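# Load a white tote part into the nearest mould nest

## Task

Pick one white plastic part out of the blue tote and insert it, narrow end first and pressed fully home, into the empty nest of the mould closest to the arms on the rotary table. The tote must stay upright where it was with the remaining parts still inside. Afterwards release everything so neither arm is in contact with any movable object.

## Robot and tools

Robot: two arms, left_arm and right_arm, each with a parallel two-finger gripper. A camera cable lying on an object or fixture counts as that arm touching it.

Frame: all reported poses, velocities and targets use the scene frame. Its origin sits at table-top height, halfway between the two nominal arm bases; +z is up, +x points out over the table, and left_arm is on the +y side (arm names do not match image sides). The real bases are slightly off their nominal spots; a BASES line, if present, gives the calibrated place. On the gripper, fingers point along its +z and close along its y. end_effector_position (metres) is the point between the finger pads, just behind the tips; end_effector_quat_wxyz is its orientation. Reported values can be off by a few centimetres, more at long reach.

A row: 14 numbers, each in [-1, 1], always for both arms: dx, dy, dz, rx, ry, rz, opening of left_arm, then the same seven for right_arm. The first six are an offset, not a pose: a displacement along the scene axes from that arm's Hand target as it stood when the action or move began, with rotation about the Hand target's position. Scale: 1.0 = 0.6 m or 180 degrees; rx, ry, rz form a single rotation vector. Sending six zeros re-requests the current Hand target. Opening is absolute: +1 fully open (about 87 mm between pads), +0.5 about 69 mm, 0 about 43 mm, -0.5 about 18 mm, -1 closed. A 0 is a real opening command, so repeat an arm's present opening to leave it unchanged.

execute_actions(actions, cameras): actions is a list of actions; each action is a table of up to 15 rows, one row per 1/30 s step, and a short table keeps its last row for the remaining steps. Every row counts from the start-of-action Hand target, so repeating an offset in a later action moves further. An empty list just reports state and images. cameras selects images: omitted, null or ["all"] for all, [] for none; an unknown name invalidates the call.

move(target, speed, blend, opening_speed, blocking, cameras): target is one 14-number row or a list of up to 15 rows; every row is an offset from the same starting Hand targets, not from the previous row. Paths are straight, finish together, last at least 0.5 s and are cut off at 10 s. speed is top path speed in m/s, 0.002 to 2.9 (default 0.25), one value or one per target; turning is capped at twice that in rad/s. blend (m) rounds corners between list targets. opening_speed (at least 0.2, per second on the -1..+1 scale) ramps fingers. blocking=false returns after about 0.5 s while the move continues. Moves do not avoid obstacles or the other arm, and grippers lag and overshoot more when fast or near full stretch. Keep paths away from an arm's own base. The result adds a "move:" line giving the ending (done, off_target, moving, held, fault) and limits (paced = pose clipped, held = steps withheld). done means at rest within 10 mm and 2 degrees; neither done nor off_target tells you about contact.

wait(seconds): 0 to 10 s with arms holding their last command; a running move carries on. stop(): brakes a running move, needing some distance. zoom_image(camera, region): enlarges [x0, y0, x1, y1] pixels (at most 504x504) of the latest image from cam_head_left, cam_head_right, cam_high, cam_low, cam_left_wrist or cam_right_wrist; all are 896x504, and calibration matrices (K, distortion, T_world_to_cam) were supplied for projecting points. finished_scene(scene): pass the current scene number to end it; irreversible.

Result lines: Hand target is the last commanded pose after clipping; the gripper often rests short of it, and only another command (even zeros) asks again, so send any remaining gap as an offset. Tool commands lists present gripper commands. grip_measured is finger position on the opening scale (up to about 0.043 error); Joint positions end with the same reading on a 0 closed to 1 open scale. Joint velocities can read "within noise". Joint torques include arm weight, are offset and noisy, and joints 1-3 wrap at ±28 N m. Joint ranges (rad): waist -2.618 to 3.054, shoulder 0 to 3.142, elbow 0 to 3.142 (straight at 2.901), wrist pitch ±1.571, wrist yaw ±1.571, wrist roll ±2.094.

Control notes: each step, commanded orientation is limited to 40 degrees from the measured one. Friction and gravity can leave the gripper low, short or tilted; small moves may go sideways or not at all, so check position and tilt after each move. To grip, command about 0.04 below the grip_measured value at first contact; closing fast can squeeze too hard. A blocked arm keeps pushing until commanded back past its gripper.

Avoid: dropping parts, releasing moving parts, fast impacts, hard pushes, knocking the tote over, anything leaving the table, and arm-on-arm contact (including one gripper closing on the other's fingers). Loose items may occasionally get nudged. Holding loads, stretching out or pushing at unreachable poses heats motors: MOTOR HOT appears at 75 °C, an OVER-TEMPERATURE FAULT folds and disables that arm at 90 °C, and at 100 °C it collapses.

Each tool is called after "Emit:" as a command line: name --argument value for each argument, lists and objects as JSON in quotes; but a table of rows of numbers goes row by row, as --pt "numbers of a row", without its own name.

## Session

Emit:
execute_actions --actions '[]'

Scene clock: 0.00 s.
left_arm: end_effector_position=(+0.4068, +0.2544, +0.1821) grip_measured=+1.000 end_effector_quat_wxyz=(+0.468, -0.072, +0.881, -0.016) | right_arm: end_effector_position=(+0.2237, -0.2899, +0.0600) grip_measured=+0.985 end_effector_quat_wxyz=(+0.543, +0.087, +0.835, +0.014)
Joint positions: left_arm=[-0.226 1.326 0.907 -0.196 -0.235 -0.279 1] | right_arm=[0.717 1.043 0.067 0.417 0.689 0.509 0.993]
Joint velocities: within noise
Joint torques (N m): no reading
Motor temperatures (°C): left_arm=[30 35 38 29 27 29 29] | right_arm=[31 41 36 30 27 28 31]
Heat: left arm: 38 °C; right arm: 41 °C.
Hand target: left_arm +0.4084, +0.2541, +0.1875; +0.474, -0.072, +0.877, -0.018 | right_arm +0.2270, -0.2874, +0.0651; +0.549, +0.090, +0.831, +0.020
Tool commands: left_gripper/opening=+1.0 right_gripper/opening=+1.0

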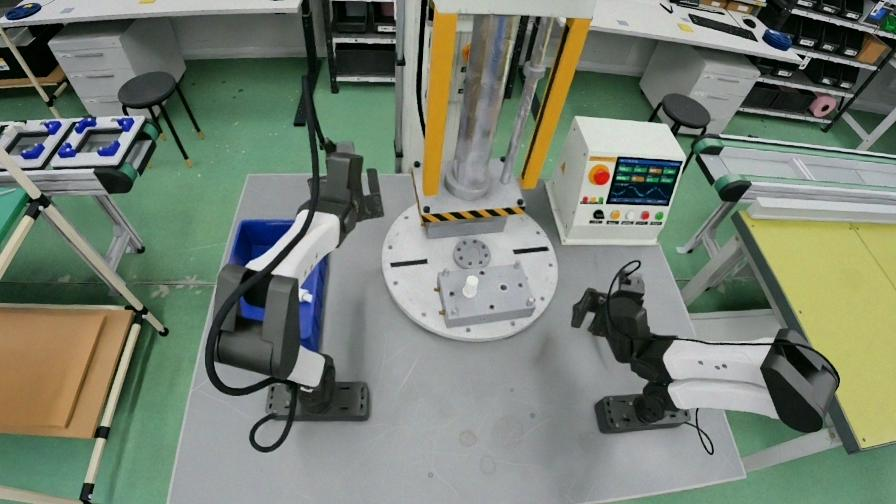

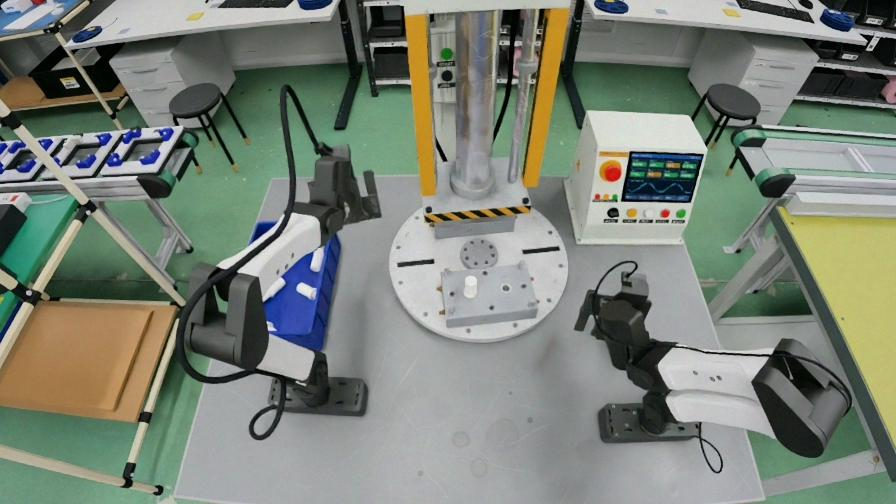

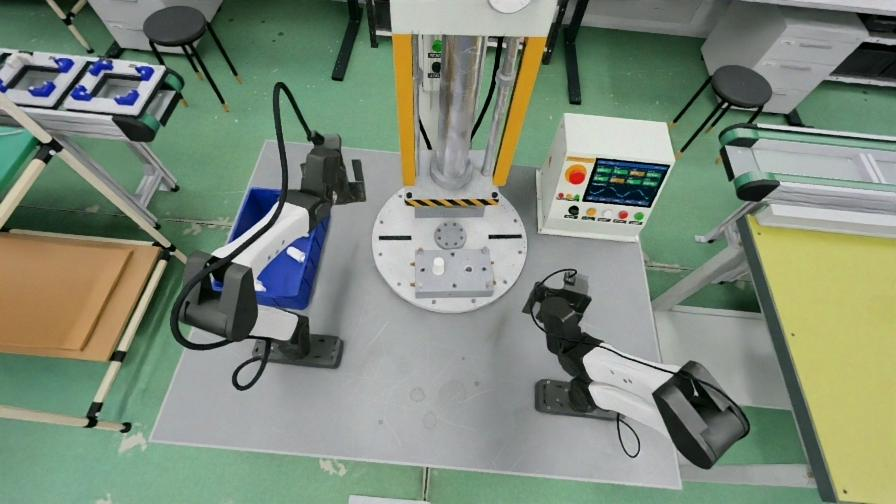

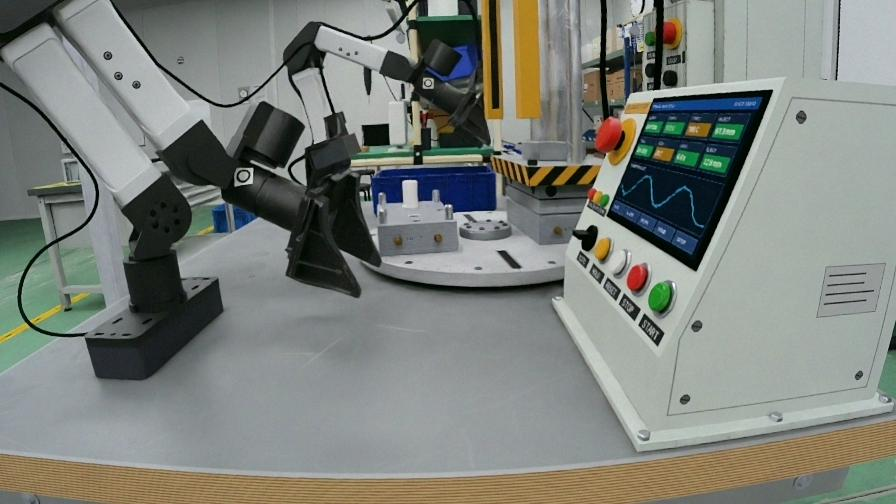

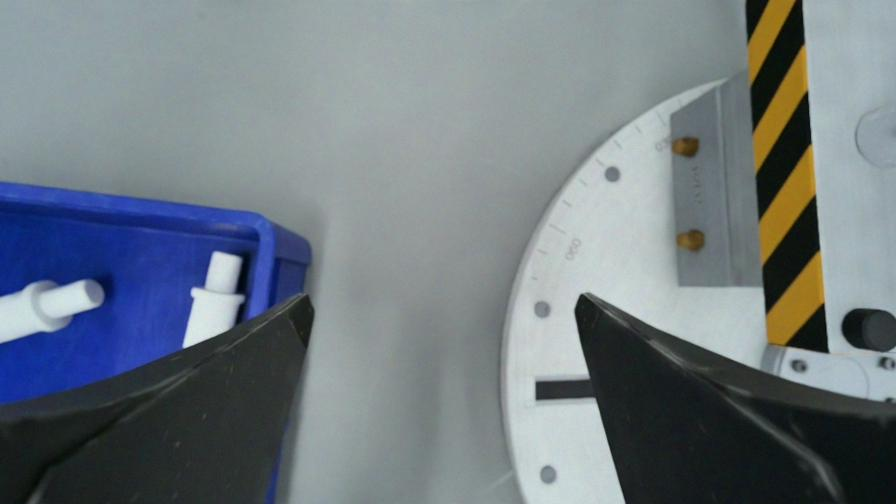

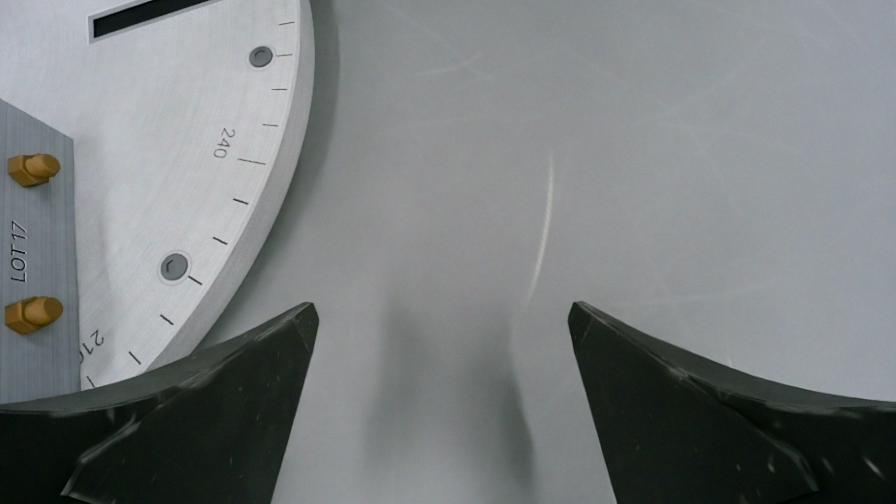

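Emit:
zoom_image --camera "cam_head_right" --region '[380, 200, 580, 350]'

Emit:
zoom_image --camera "cam_head_right" --region '[220, 200, 380, 360]'

Emit:
zoom_image --camera "cam_low" --region '[350, 130, 600, 300]'

Emit:
zoom_image --camera "cam_high" --region '[360, 180, 540, 320]'

Scaled by 2.520 from the camera's 896x504 image, which has a finer 1280x720 frame.

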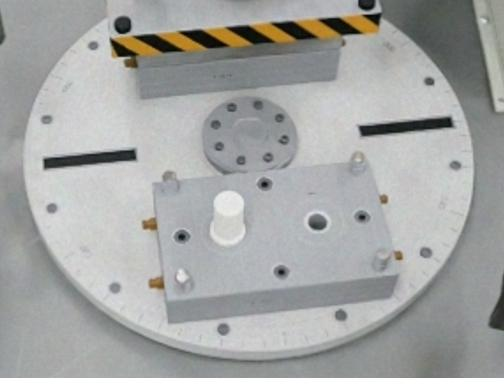

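Scaled by 3.150 from the camera's 896x504 image, which has a finer 1280x720 frame.

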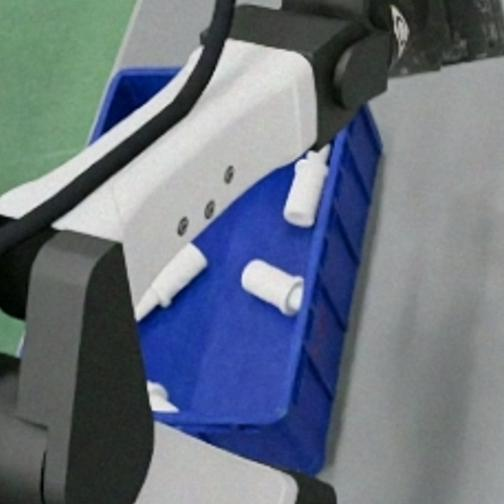

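Scaled by 2.016 from the camera's 896x504 image, which has a finer 1280x720 frame.

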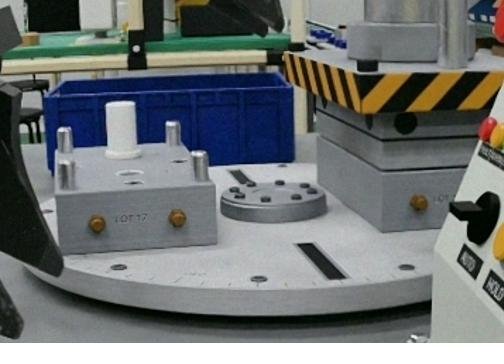

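Scaled by 2.800 from the camera's 896x504 image, which has a finer 1280x720 frame.

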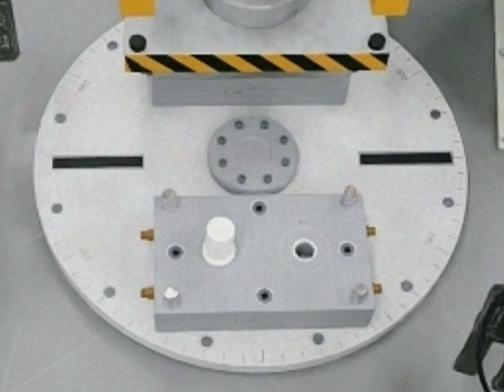

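Emit:
zoom_image --camera "cam_left_wrist" --region '[0, 150, 330, 420]'

Emit:
move --target '[-0.23, 0.2, 0.25, 0,0,0,1, 0,0,0,0,0,0,1]'

Scaled by 1.527 from the camera's 896x504 image, which has a finer 1280x720 frame.

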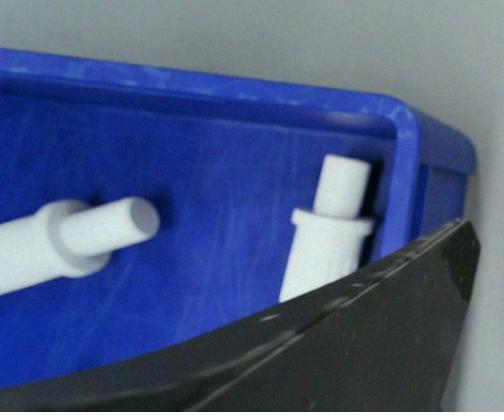

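Scene clock: 45.80 s.
left_arm: end_effector_position=(+0.2706, +0.3740, +0.3314) grip_measured=+1.000 end_effector_quat_wxyz=(+0.470, -0.078, +0.879, -0.018) | right_arm: end_effector_position=(+0.2237, -0.2899, +0.0600) grip_measured=+0.985 end_effector_quat_wxyz=(+0.543, +0.087, +0.835, +0.014)
Joint positions: left_arm=[0.454 0.954 1.329 -1.004 0.322 0.099 1] | right_arm=[0.717 1.043 0.067 0.417 0.689 0.509 0.993]
Joint velocities: within noise
Joint torques (N m): left_arm=[1.31 -0.55 9.43 1.54 0.36 0.13] | right_arm=[-0.36 -1.33 6.38 1.93 0.27 -0.01]
Motor temperatures (°C): left_arm=[30 37 42 33 27 29 28] | right_arm=[31 40 40 34 27 28 31]
Heat: left arm: 42 °C; right arm: 40 °C.
Hand target: left_arm +0.2704, +0.3741, +0.3375; +0.474, -0.073, +0.877, -0.018 | right_arm +0.2270, -0.2874, +0.0651; +0.549, +0.090, +0.831, +0.020
Off the commanded pose: left_arm 0.006 m, 1 deg | right_arm 0.007 m, 1 deg.
move: done
camera_calibration:
cam_left_wrist: T_world_to_cam=[[0.117707, -0.98641, 0.114629, 0.295739], [-0.98713, -0.128807, -0.0947801, 0.368438], [0.108257, -0.101998, -0.988877, 0.471479], [0, 0, 0, 1]] pos_world=[0.277845, 0.387267, 0.467255]

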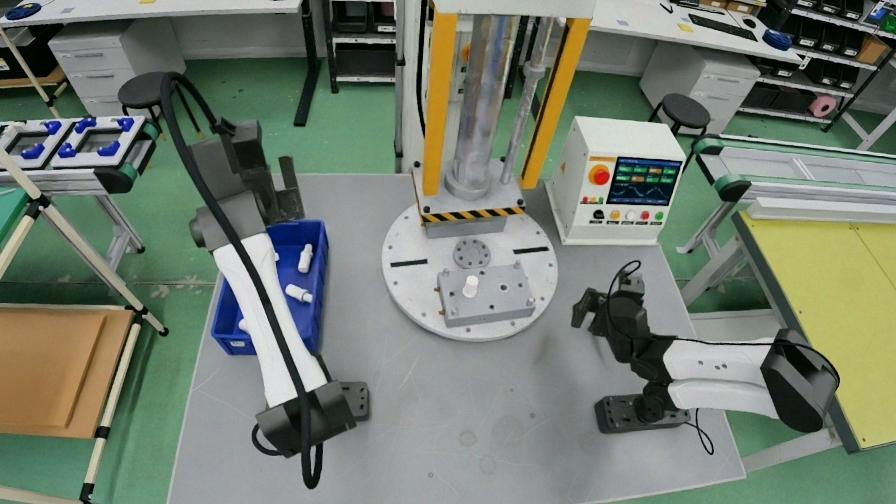

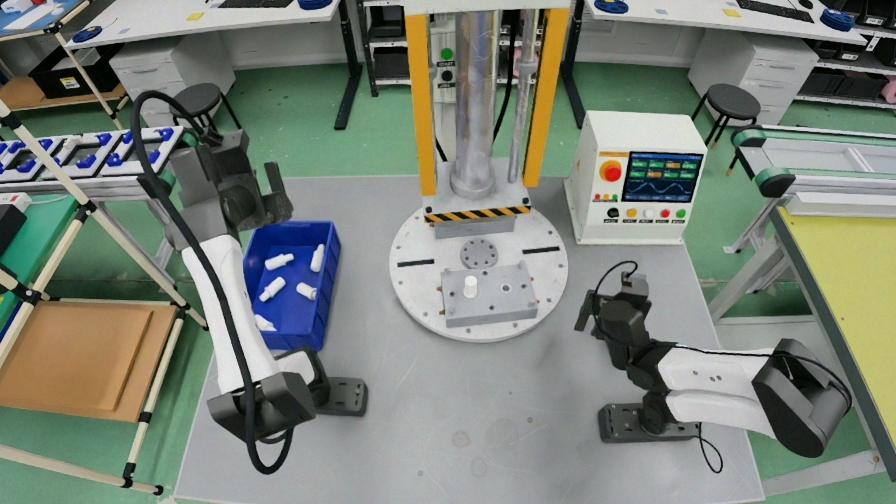

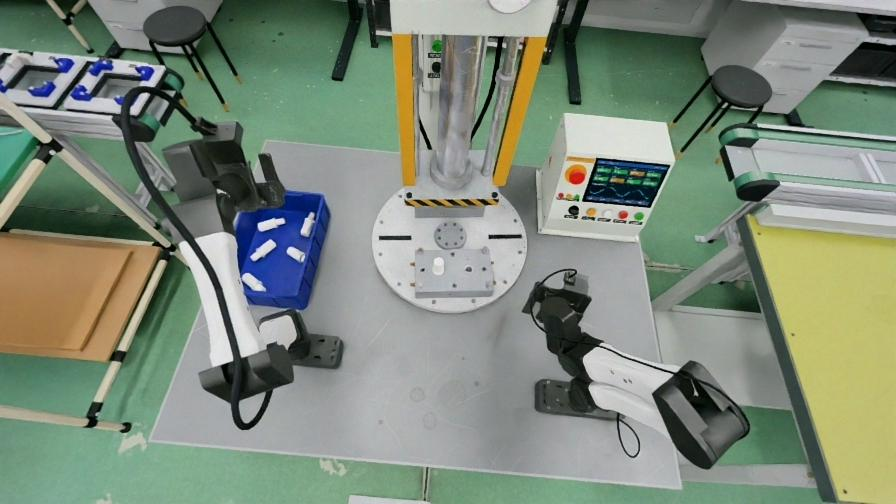

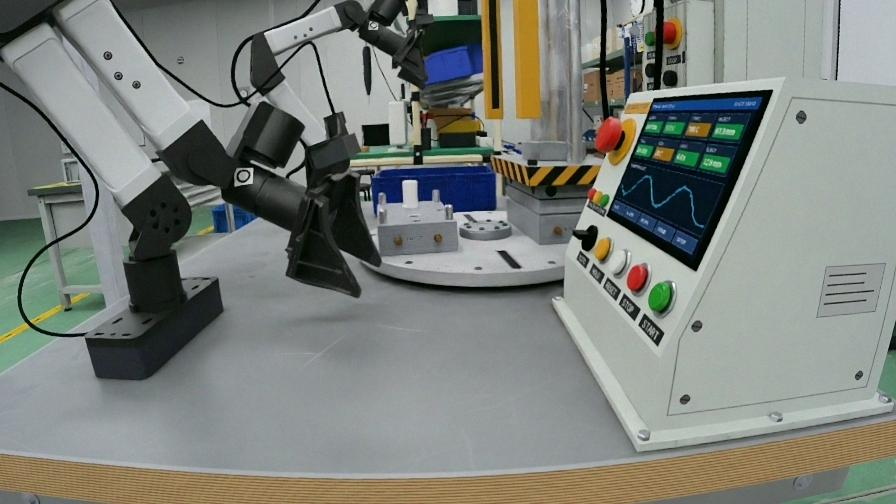

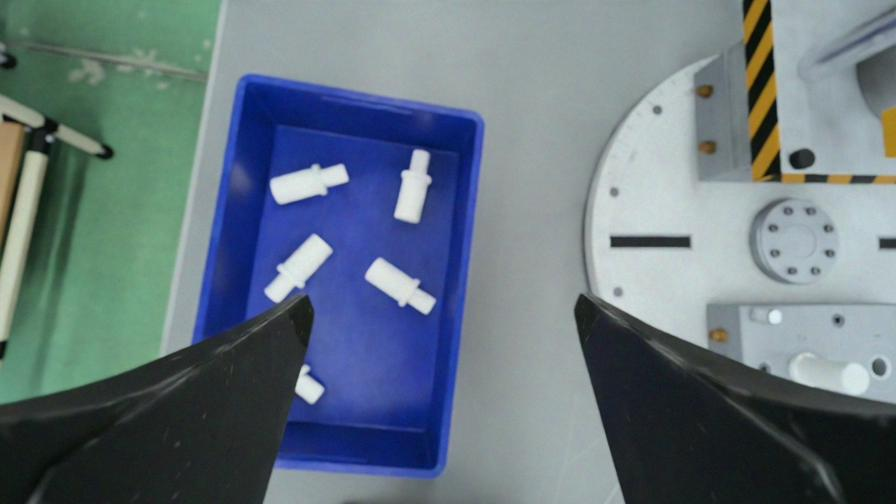

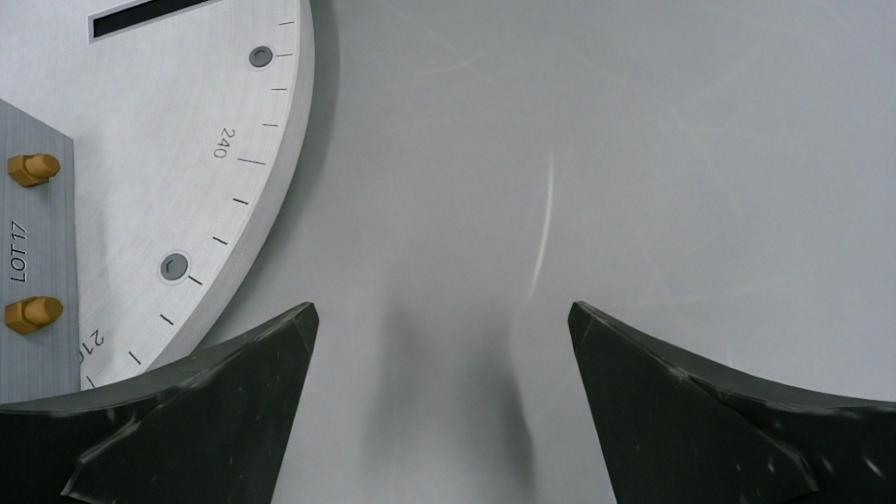

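Emit:
zoom_image --camera "cam_left_wrist" --region '[330, 220, 500, 350]'

Emit:
zoom_image --camera "cam_left_wrist" --region '[690, 270, 896, 430]'

Emit:
zoom_image --camera "cam_low" --region '[360, 160, 480, 270]'

Scaled by 2.965 from the camera's 896x504 image, which has a finer 1280x720 frame.

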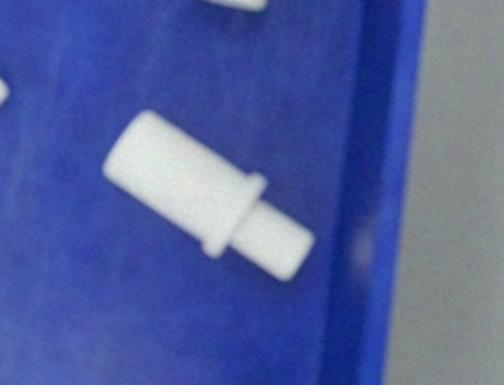

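Scaled by 2.447 from the camera's 896x504 image, which has a finer 1280x720 frame.

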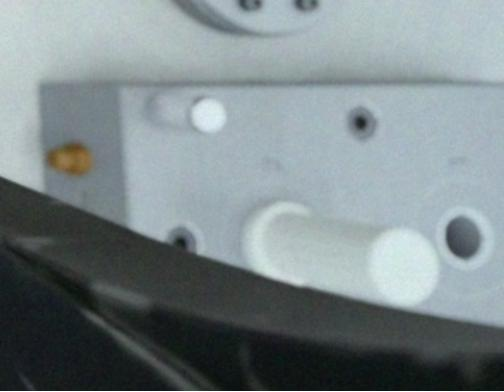

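Scaled by 4.200 from the camera's 896x504 image, which has a finer 1280x720 frame.

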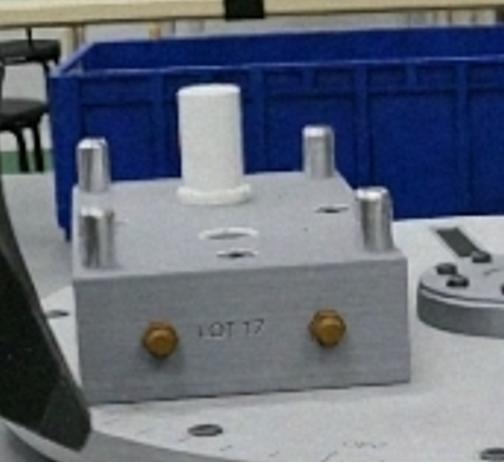

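Emit:
move --target '[0.037,0.041,-0.2,-0.157,0.285,0.267,0.7, 0,0,0,0,0,0,1]' --cameras '["cam_left_wrist","cam_high","cam_head_right","cam_low"]'

Scene clock: 104.83 s.
left_arm: end_effector_position=(+0.2904, +0.3958, +0.2157) grip_measured=+0.700 end_effector_quat_wxyz=(+0.001, -0.508, +0.861, -0.002) | right_arm: end_effector_position=(+0.2237, -0.2899, +0.0600) grip_measured=+0.985 end_effector_quat_wxyz=(+0.543, +0.087, +0.835, +0.014)
Joint positions: left_arm=[0.403 1.722 1.714 -1.561 0.004 -0.675 0.85] | right_arm=[0.717 1.043 0.067 0.417 0.689 0.509 0.993]
Joint velocities: within noise
Joint torques (N m): left_arm=[1.22 -5.5 9.22 0.15 0.04 -0.06] | right_arm=[-0.35 -1.43 6.24 1.93 0.27 -0.01]
Motor temperatures (°C): left_arm=[30 35 45 34 27 29 28] | right_arm=[31 40 42 35 27 28 31]
Heat: left arm: 45 °C; right arm: 42 °C.
Hand target: left_arm +0.2926, +0.3987, +0.2175; +0.000, -0.515, +0.857, +0.000 | right_arm +0.2270, -0.2874, +0.0651; +0.549, +0.090, +0.831, +0.020
Off the commanded pose: left_arm 0.004 m, 1 deg | right_arm 0.007 m, 1 deg.
move: done
camera_calibration:
cam_left_wrist: T_world_to_cam=[[0.878147, -0.478238, 0.012063, -0.0716869], [-0.312652, -0.554645, 0.771115, 0.165638], [-0.362086, -0.680924, -0.636582, 0.646816], [0, 0, 0, 1]] pos_world=[0.348942, 0.498019, 0.28489]
Images, in order (width x height): cam_head_right 896x504, cam_high 896x504, cam_low 896x504, cam_left_wrist 896x504.

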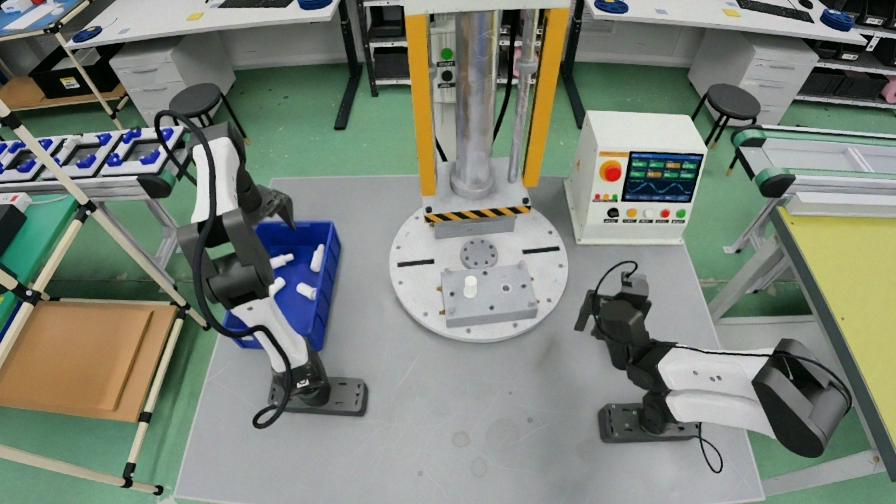

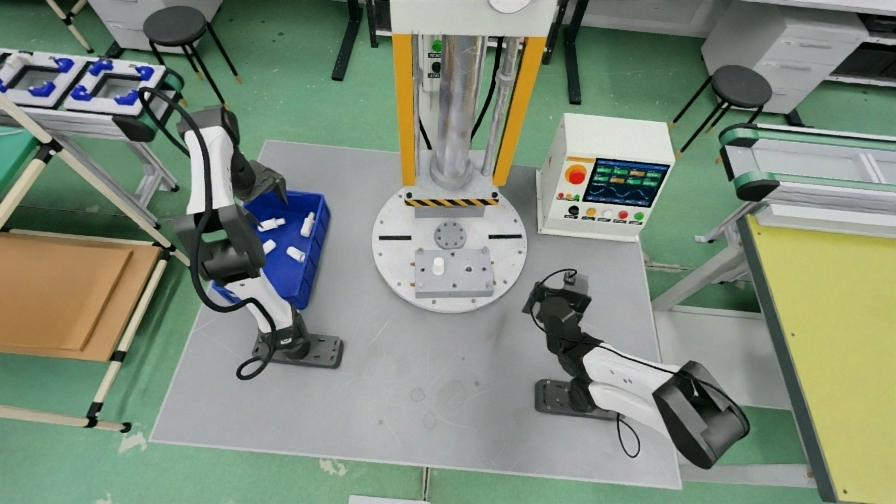

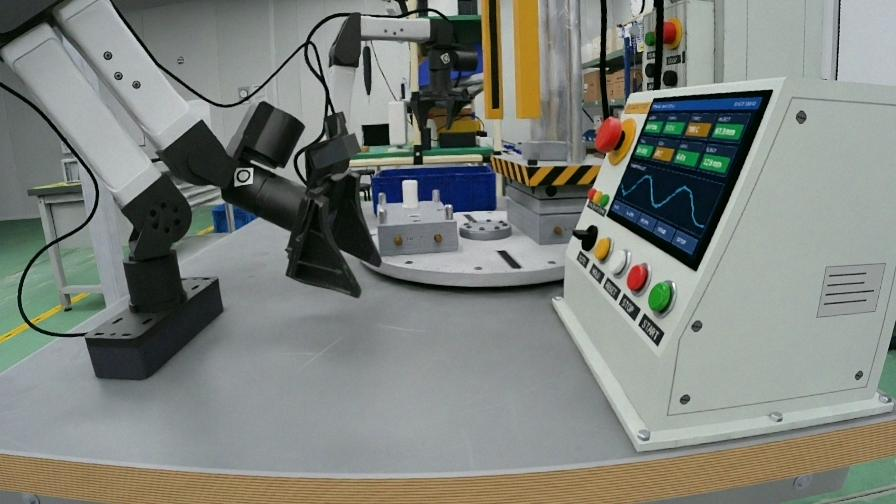

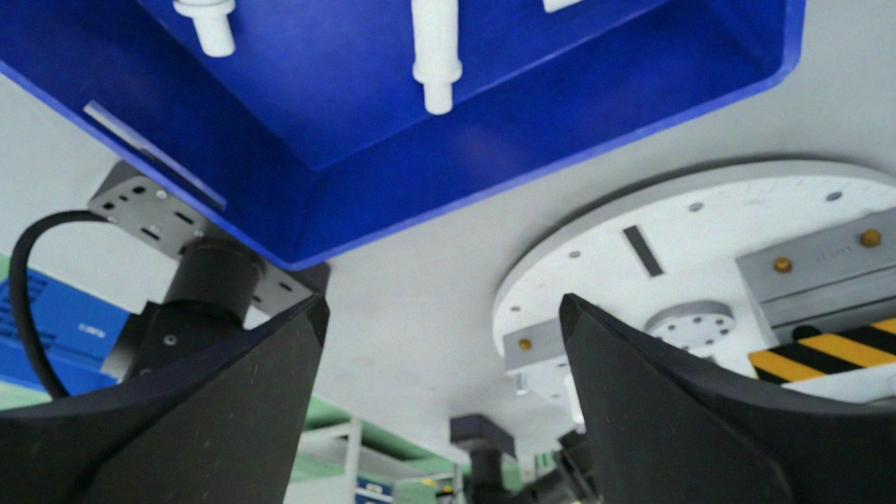

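Emit:
move --target '[0,0,-0.25,0,0,0,0.4, 0,0,0,0,0,0,1]' --cameras '["cam_left_wrist","cam_high","cam_head_right","cam_low"]' --speed 0.12

Emit:
zoom_image --camera "cam_head_right" --region '[200, 160, 380, 360]'

Scene clock: 116.80 s.
left_arm: end_effector_position=(+0.2930, +0.3968, +0.0739) grip_measured=+0.400 end_effector_quat_wxyz=(+0.004, -0.508, +0.861, -0.002) | right_arm: end_effector_position=(+0.2237, -0.2899, +0.0600) grip_measured=+0.985 end_effector_quat_wxyz=(+0.543, +0.087, +0.835, +0.014)
Joint positions: left_arm=[0.403 1.754 1.182 -0.991 0.004 -0.675 0.7] | right_arm=[0.717 1.043 0.067 0.417 0.689 0.509 0.993]
Joint velocities: within noise
Joint torques (N m): left_arm=[1.21 -5.64 5.96 0.46 0.04 -0.08] | right_arm=[-0.36 -1.46 6.42 1.94 0.26 -0.02]
Motor temperatures (°C): left_arm=[30 36 45 32 27 29 28] | right_arm=[31 40 43 35 27 28 31]
Heat: left arm: 45 °C; right arm: 43 °C.
Hand target: left_arm +0.2926, +0.3987, +0.0675; +0.000, -0.515, +0.857, +0.000 | right_arm +0.2270, -0.2874, +0.0651; +0.549, +0.090, +0.831, +0.020
Off the commanded pose: left_arm 0.007 m, 1 deg | right_arm 0.007 m, 1 deg.
move: done
camera_calibration:
cam_left_wrist: T_world_to_cam=[[0.878451, -0.477575, 0.0156748, -0.0723712], [-0.316307, -0.556602, 0.768208, 0.278455], [-0.358153, -0.679792, -0.640008, 0.556792], [0, 0, 0, 1]] pos_world=[0.351068, 0.498928, 0.143575]
Images, in order (width x height): cam_head_right 896x504, cam_high 896x504, cam_low 896x504, cam_left_wrist 896x504.

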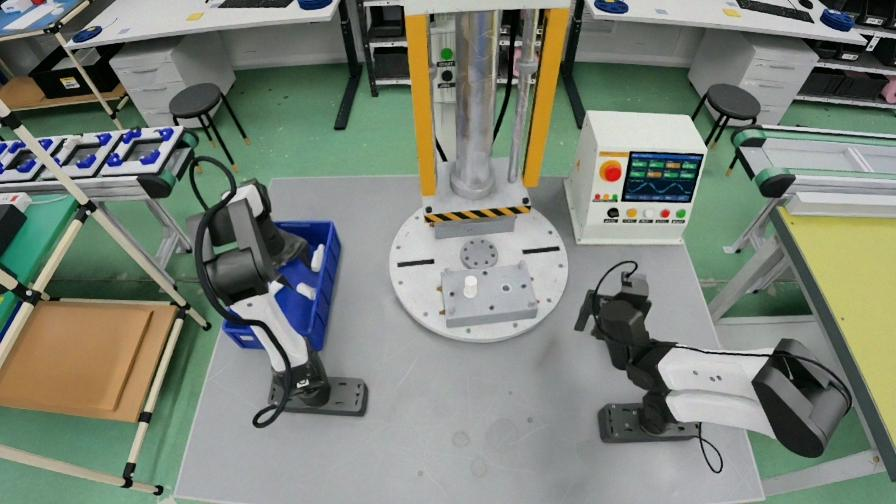

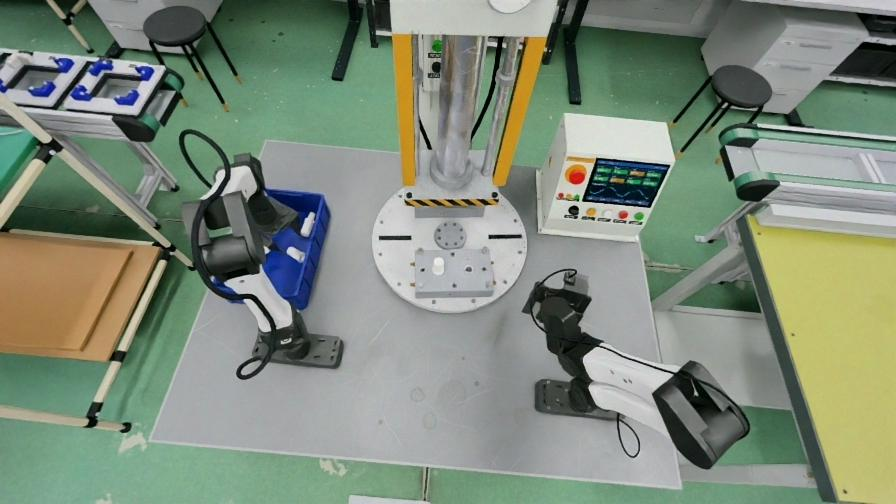

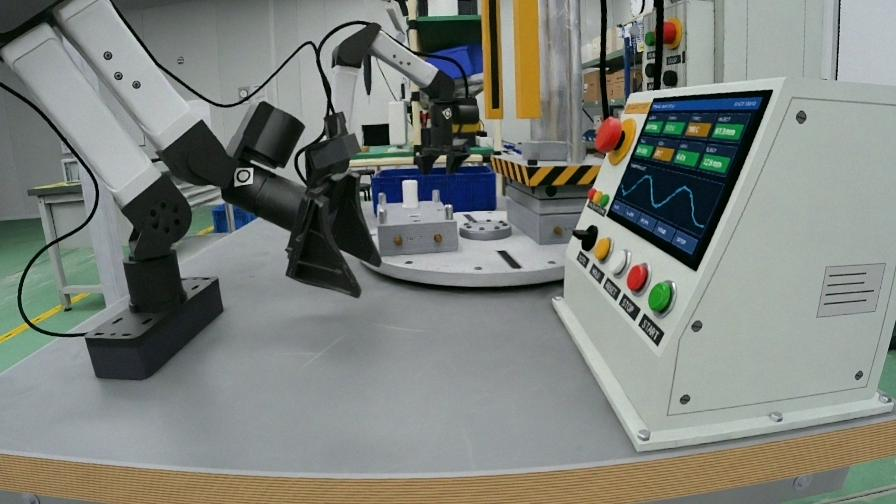

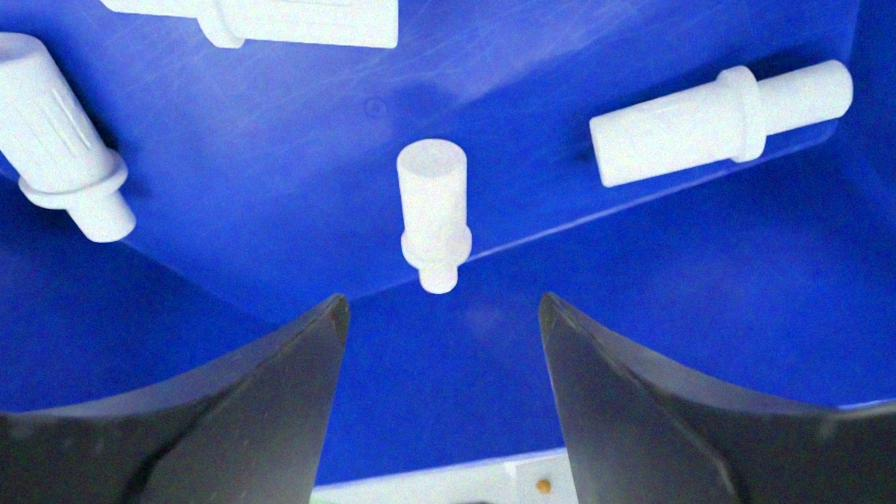

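Scaled by 2.520 from the camera's 896x504 image, which has a finer 1280x720 frame.

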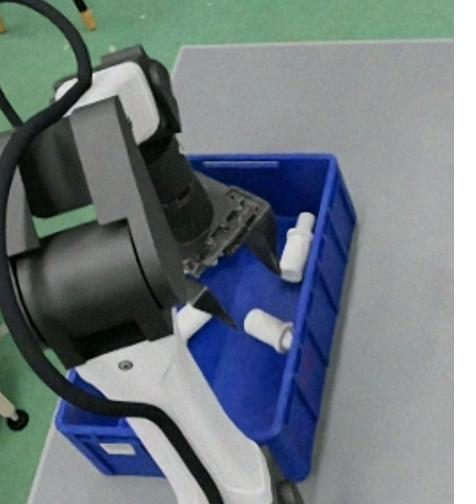

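Emit:
move --target '[0,-0.003,-0.083,0,0,0,0.4, 0,0,0,0,0,0,1]' --cameras '["cam_left_wrist","cam_low"]' --speed 0.06

Scene clock: 123.63 s.
left_arm: end_effector_position=(+0.2961, +0.3979, +0.0291) grip_measured=+0.400 end_effector_quat_wxyz=(+0.012, -0.510, +0.860, -0.003) | right_arm: end_effector_position=(+0.2237, -0.2899, +0.0600) grip_measured=+0.985 end_effector_quat_wxyz=(+0.543, +0.087, +0.835, +0.014)
Joint positions: left_arm=[0.402 1.821 1.073 -0.799 0.002 -0.68 0.7] | right_arm=[0.717 1.043 0.067 0.417 0.689 0.509 0.993]
Joint velocities: within noise
Joint torques (N m): left_arm=[0.87 -4.78 4.93 0.55 0.06 -0.09] | right_arm=[-0.39 -1.37 6.26 1.9 0.29 -0.02]
Motor temperatures (°C): left_arm=[30 36 44 32 27 29 28] | right_arm=[31 40 43 36 27 28 31]
Heat: left arm: 44 °C; right arm: 43 °C.
Hand target: left_arm +0.2926, +0.3969, +0.0177; +0.000, -0.515, +0.857, +0.000 | right_arm +0.2270, -0.2874, +0.0651; +0.549, +0.090, +0.831, +0.020
Off the commanded pose: left_arm 0.012 m, 2 deg | right_arm 0.007 m, 1 deg.
move: off_target (left_arm)
camera_calibration:
cam_left_wrist: T_world_to_cam=[[0.879833, -0.474656, 0.0243795, -0.0756791], [-0.325125, -0.563657, 0.759332, 0.320153], [-0.34668, -0.676012, -0.650247, 0.52547], [0, 0, 0, 1]] pos_world=[0.352844, 0.499758, 0.100428]
Images, in order (width x height): cam_low 896x504, cam_left_wrist 896x504.

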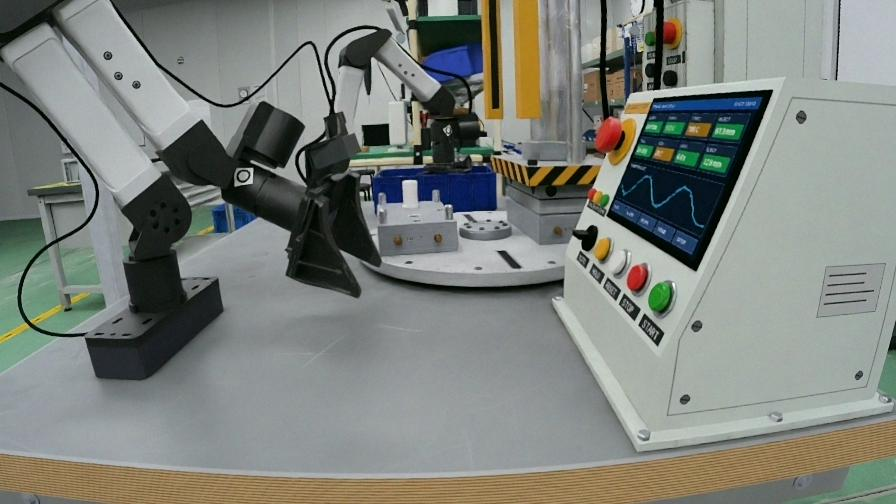

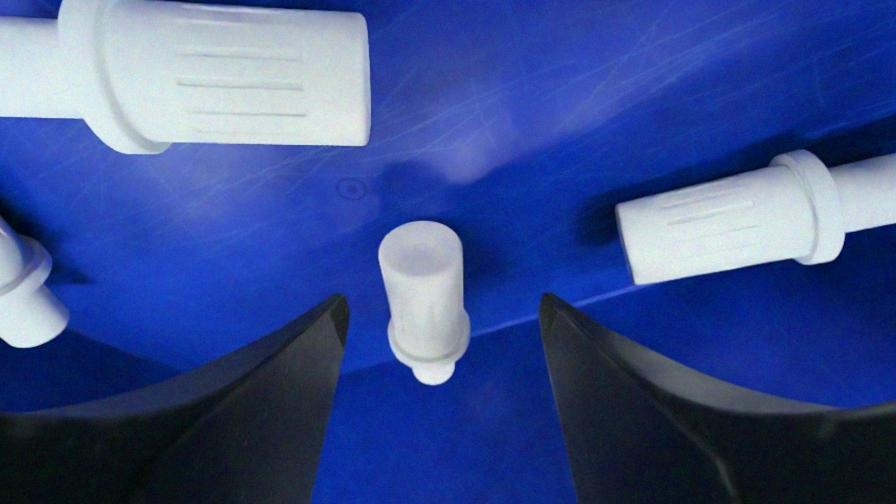

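Emit:
move --target '[-0.0077,0.001,-0.013,0,0,0,0.4, 0,0,0,0,0,0,1]' --cameras '["cam_left_wrist","cam_head_right"]' --speed 0.05

Scene clock: 135.23 s.
left_arm: end_effector_position=(+0.2916, +0.3957, +0.0186) grip_measured=+0.400 end_effector_quat_wxyz=(+0.007, -0.510, +0.860, -0.003) | right_arm: end_effector_position=(+0.2237, -0.2899, +0.0600) grip_measured=+0.985 end_effector_quat_wxyz=(+0.543, +0.087, +0.835, +0.014)
Joint positions: left_arm=[0.402 1.833 1.04 -0.762 0.004 -0.68 0.7] | right_arm=[0.717 1.043 0.067 0.417 0.689 0.509 0.993]
Joint velocities: within noise
Joint torques (N m): left_arm=[1.5 -5.38 4.9 0.53 0.03 0] | right_arm=[-0.35 -1.5 6.27 1.92 0.28 0]
Motor temperatures (°C): left_arm=[30 37 43 32 27 29 28] | right_arm=[31 39 43 36 27 28 31]
Heat: left arm: 43 °C; right arm: 43 °C.
Hand target: left_arm +0.2880, +0.3975, +0.0099; +0.000, -0.515, +0.857, +0.000 | right_arm +0.2270, -0.2874, +0.0651; +0.549, +0.090, +0.831, +0.020
Off the commanded pose: left_arm 0.010 m, 1 deg | right_arm 0.007 m, 1 deg.
move: done
camera_calibration:
cam_left_wrist: T_world_to_cam=[[0.879981, -0.474583, 0.0201027, -0.0725108], [-0.319287, -0.559634, 0.764765, 0.322032], [-0.351694, -0.679397, -0.643996, 0.518292], [0, 0, 0, 1]] pos_world=[0.348909, 0.497934, 0.0889566]
Images, in order (width x height): cam_head_right 896x504, cam_left_wrist 896x504.

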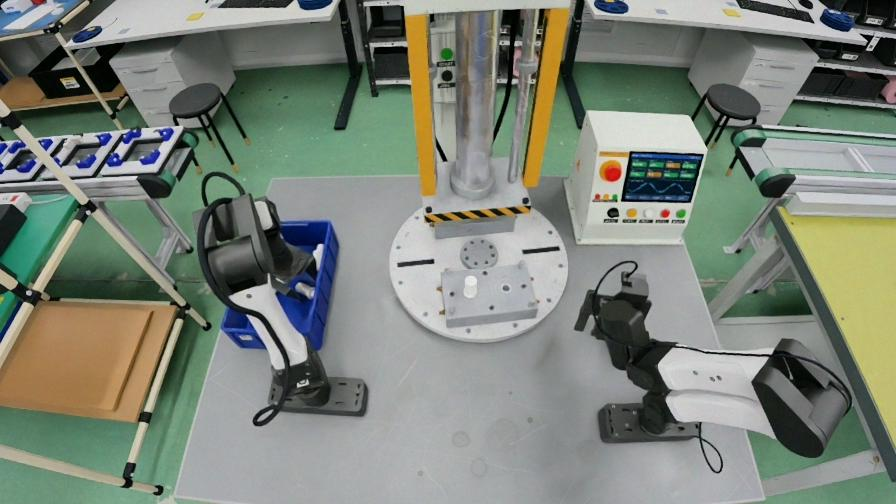

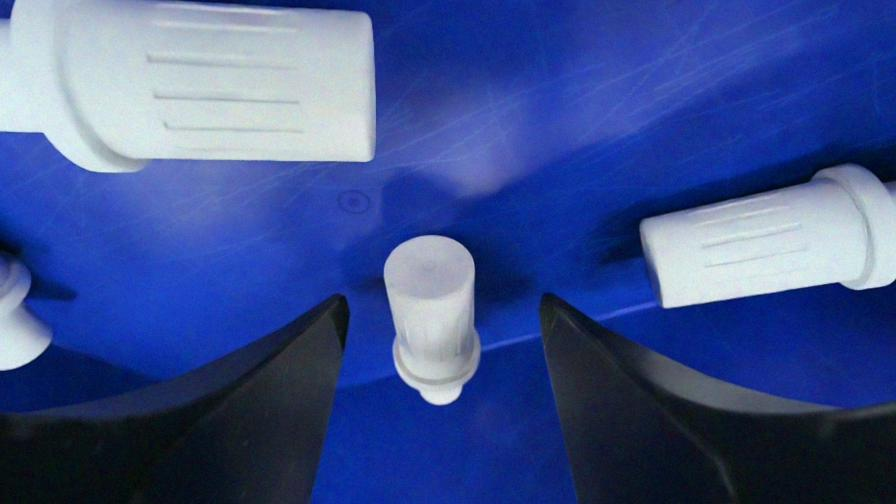

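Emit:
move --target '[0,0,0.003,0,0,0,-0.5, 0,0,0,0,0,0,1]' --cameras '["cam_left_wrist","cam_head_right"]' --opening_speed 0.5

Scene clock: 142.03 s.
left_arm: end_effector_position=(+0.2917, +0.3958, +0.0186) grip_measured=-0.343 end_effector_quat_wxyz=(+0.007, -0.510, +0.860, -0.003) | right_arm: end_effector_position=(+0.2237, -0.2899, +0.0600) grip_measured=+0.985 end_effector_quat_wxyz=(+0.543, +0.087, +0.835, +0.014)
Joint positions: left_arm=[0.402 1.833 1.04 -0.762 0.004 -0.68 0.328] | right_arm=[0.717 1.043 0.067 0.417 0.689 0.509 0.993]
Joint velocities: within noise
Joint torques (N m): left_arm=[1.47 -5.67 5.2 0.46 0.03 0] | right_arm=[-0.25 -1.42 6.34 1.92 0.3 0.01]
Motor temperatures (°C): left_arm=[30 37 43 32 27 29 28] | right_arm=[31 39 43 36 27 28 31]
Heat: left arm: 43 °C; right arm: 43 °C.
Hand target: left_arm +0.2880, +0.3975, +0.0117; +0.000, -0.515, +0.857, +0.000 | right_arm +0.2270, -0.2874, +0.0651; +0.549, +0.090, +0.831, +0.020
Off the commanded pose: left_arm 0.008 m, 1 deg | right_arm 0.007 m, 1 deg.
move: done
camera_calibration:
cam_left_wrist: T_world_to_cam=[[0.879956, -0.47462, 0.0203514, -0.0725062], [-0.319575, -0.559714, 0.764586, 0.32219], [-0.351497, -0.679306, -0.6442, 0.518196], [0, 0, 0, 1]] pos_world=[0.348911, 0.497935, 0.0889557]
Images, in order (width x height): cam_head_right 896x504, cam_left_wrist 896x504.

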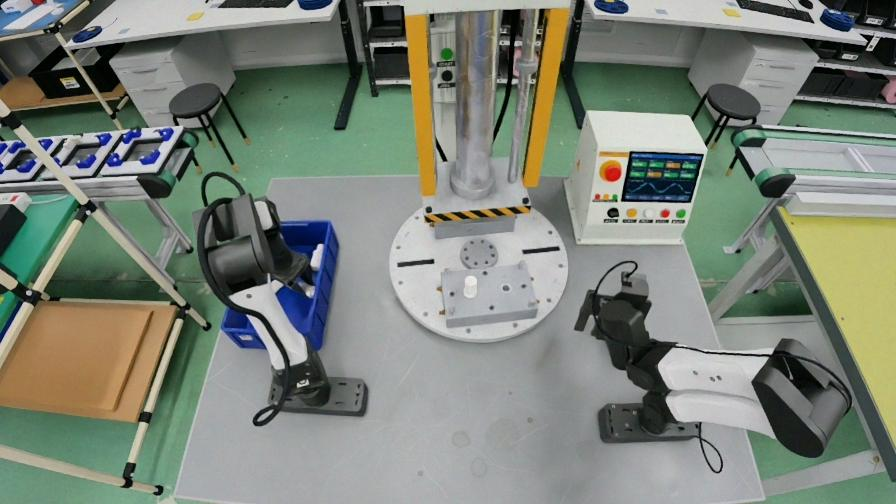

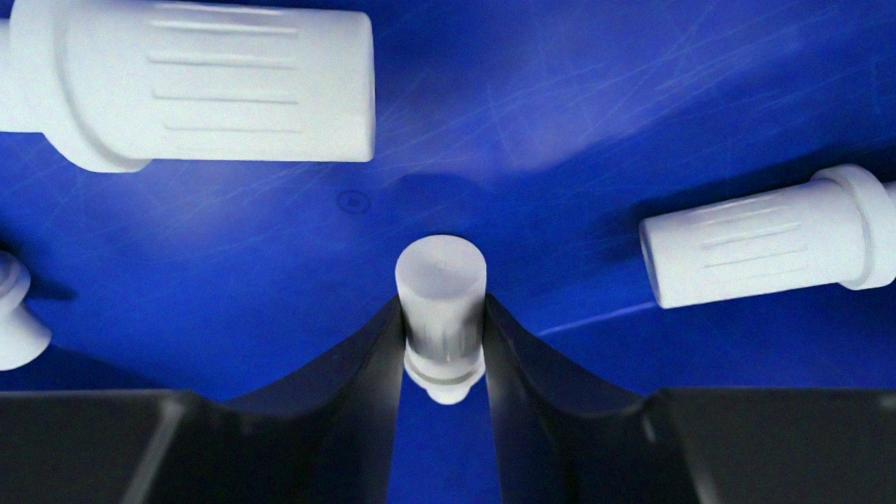

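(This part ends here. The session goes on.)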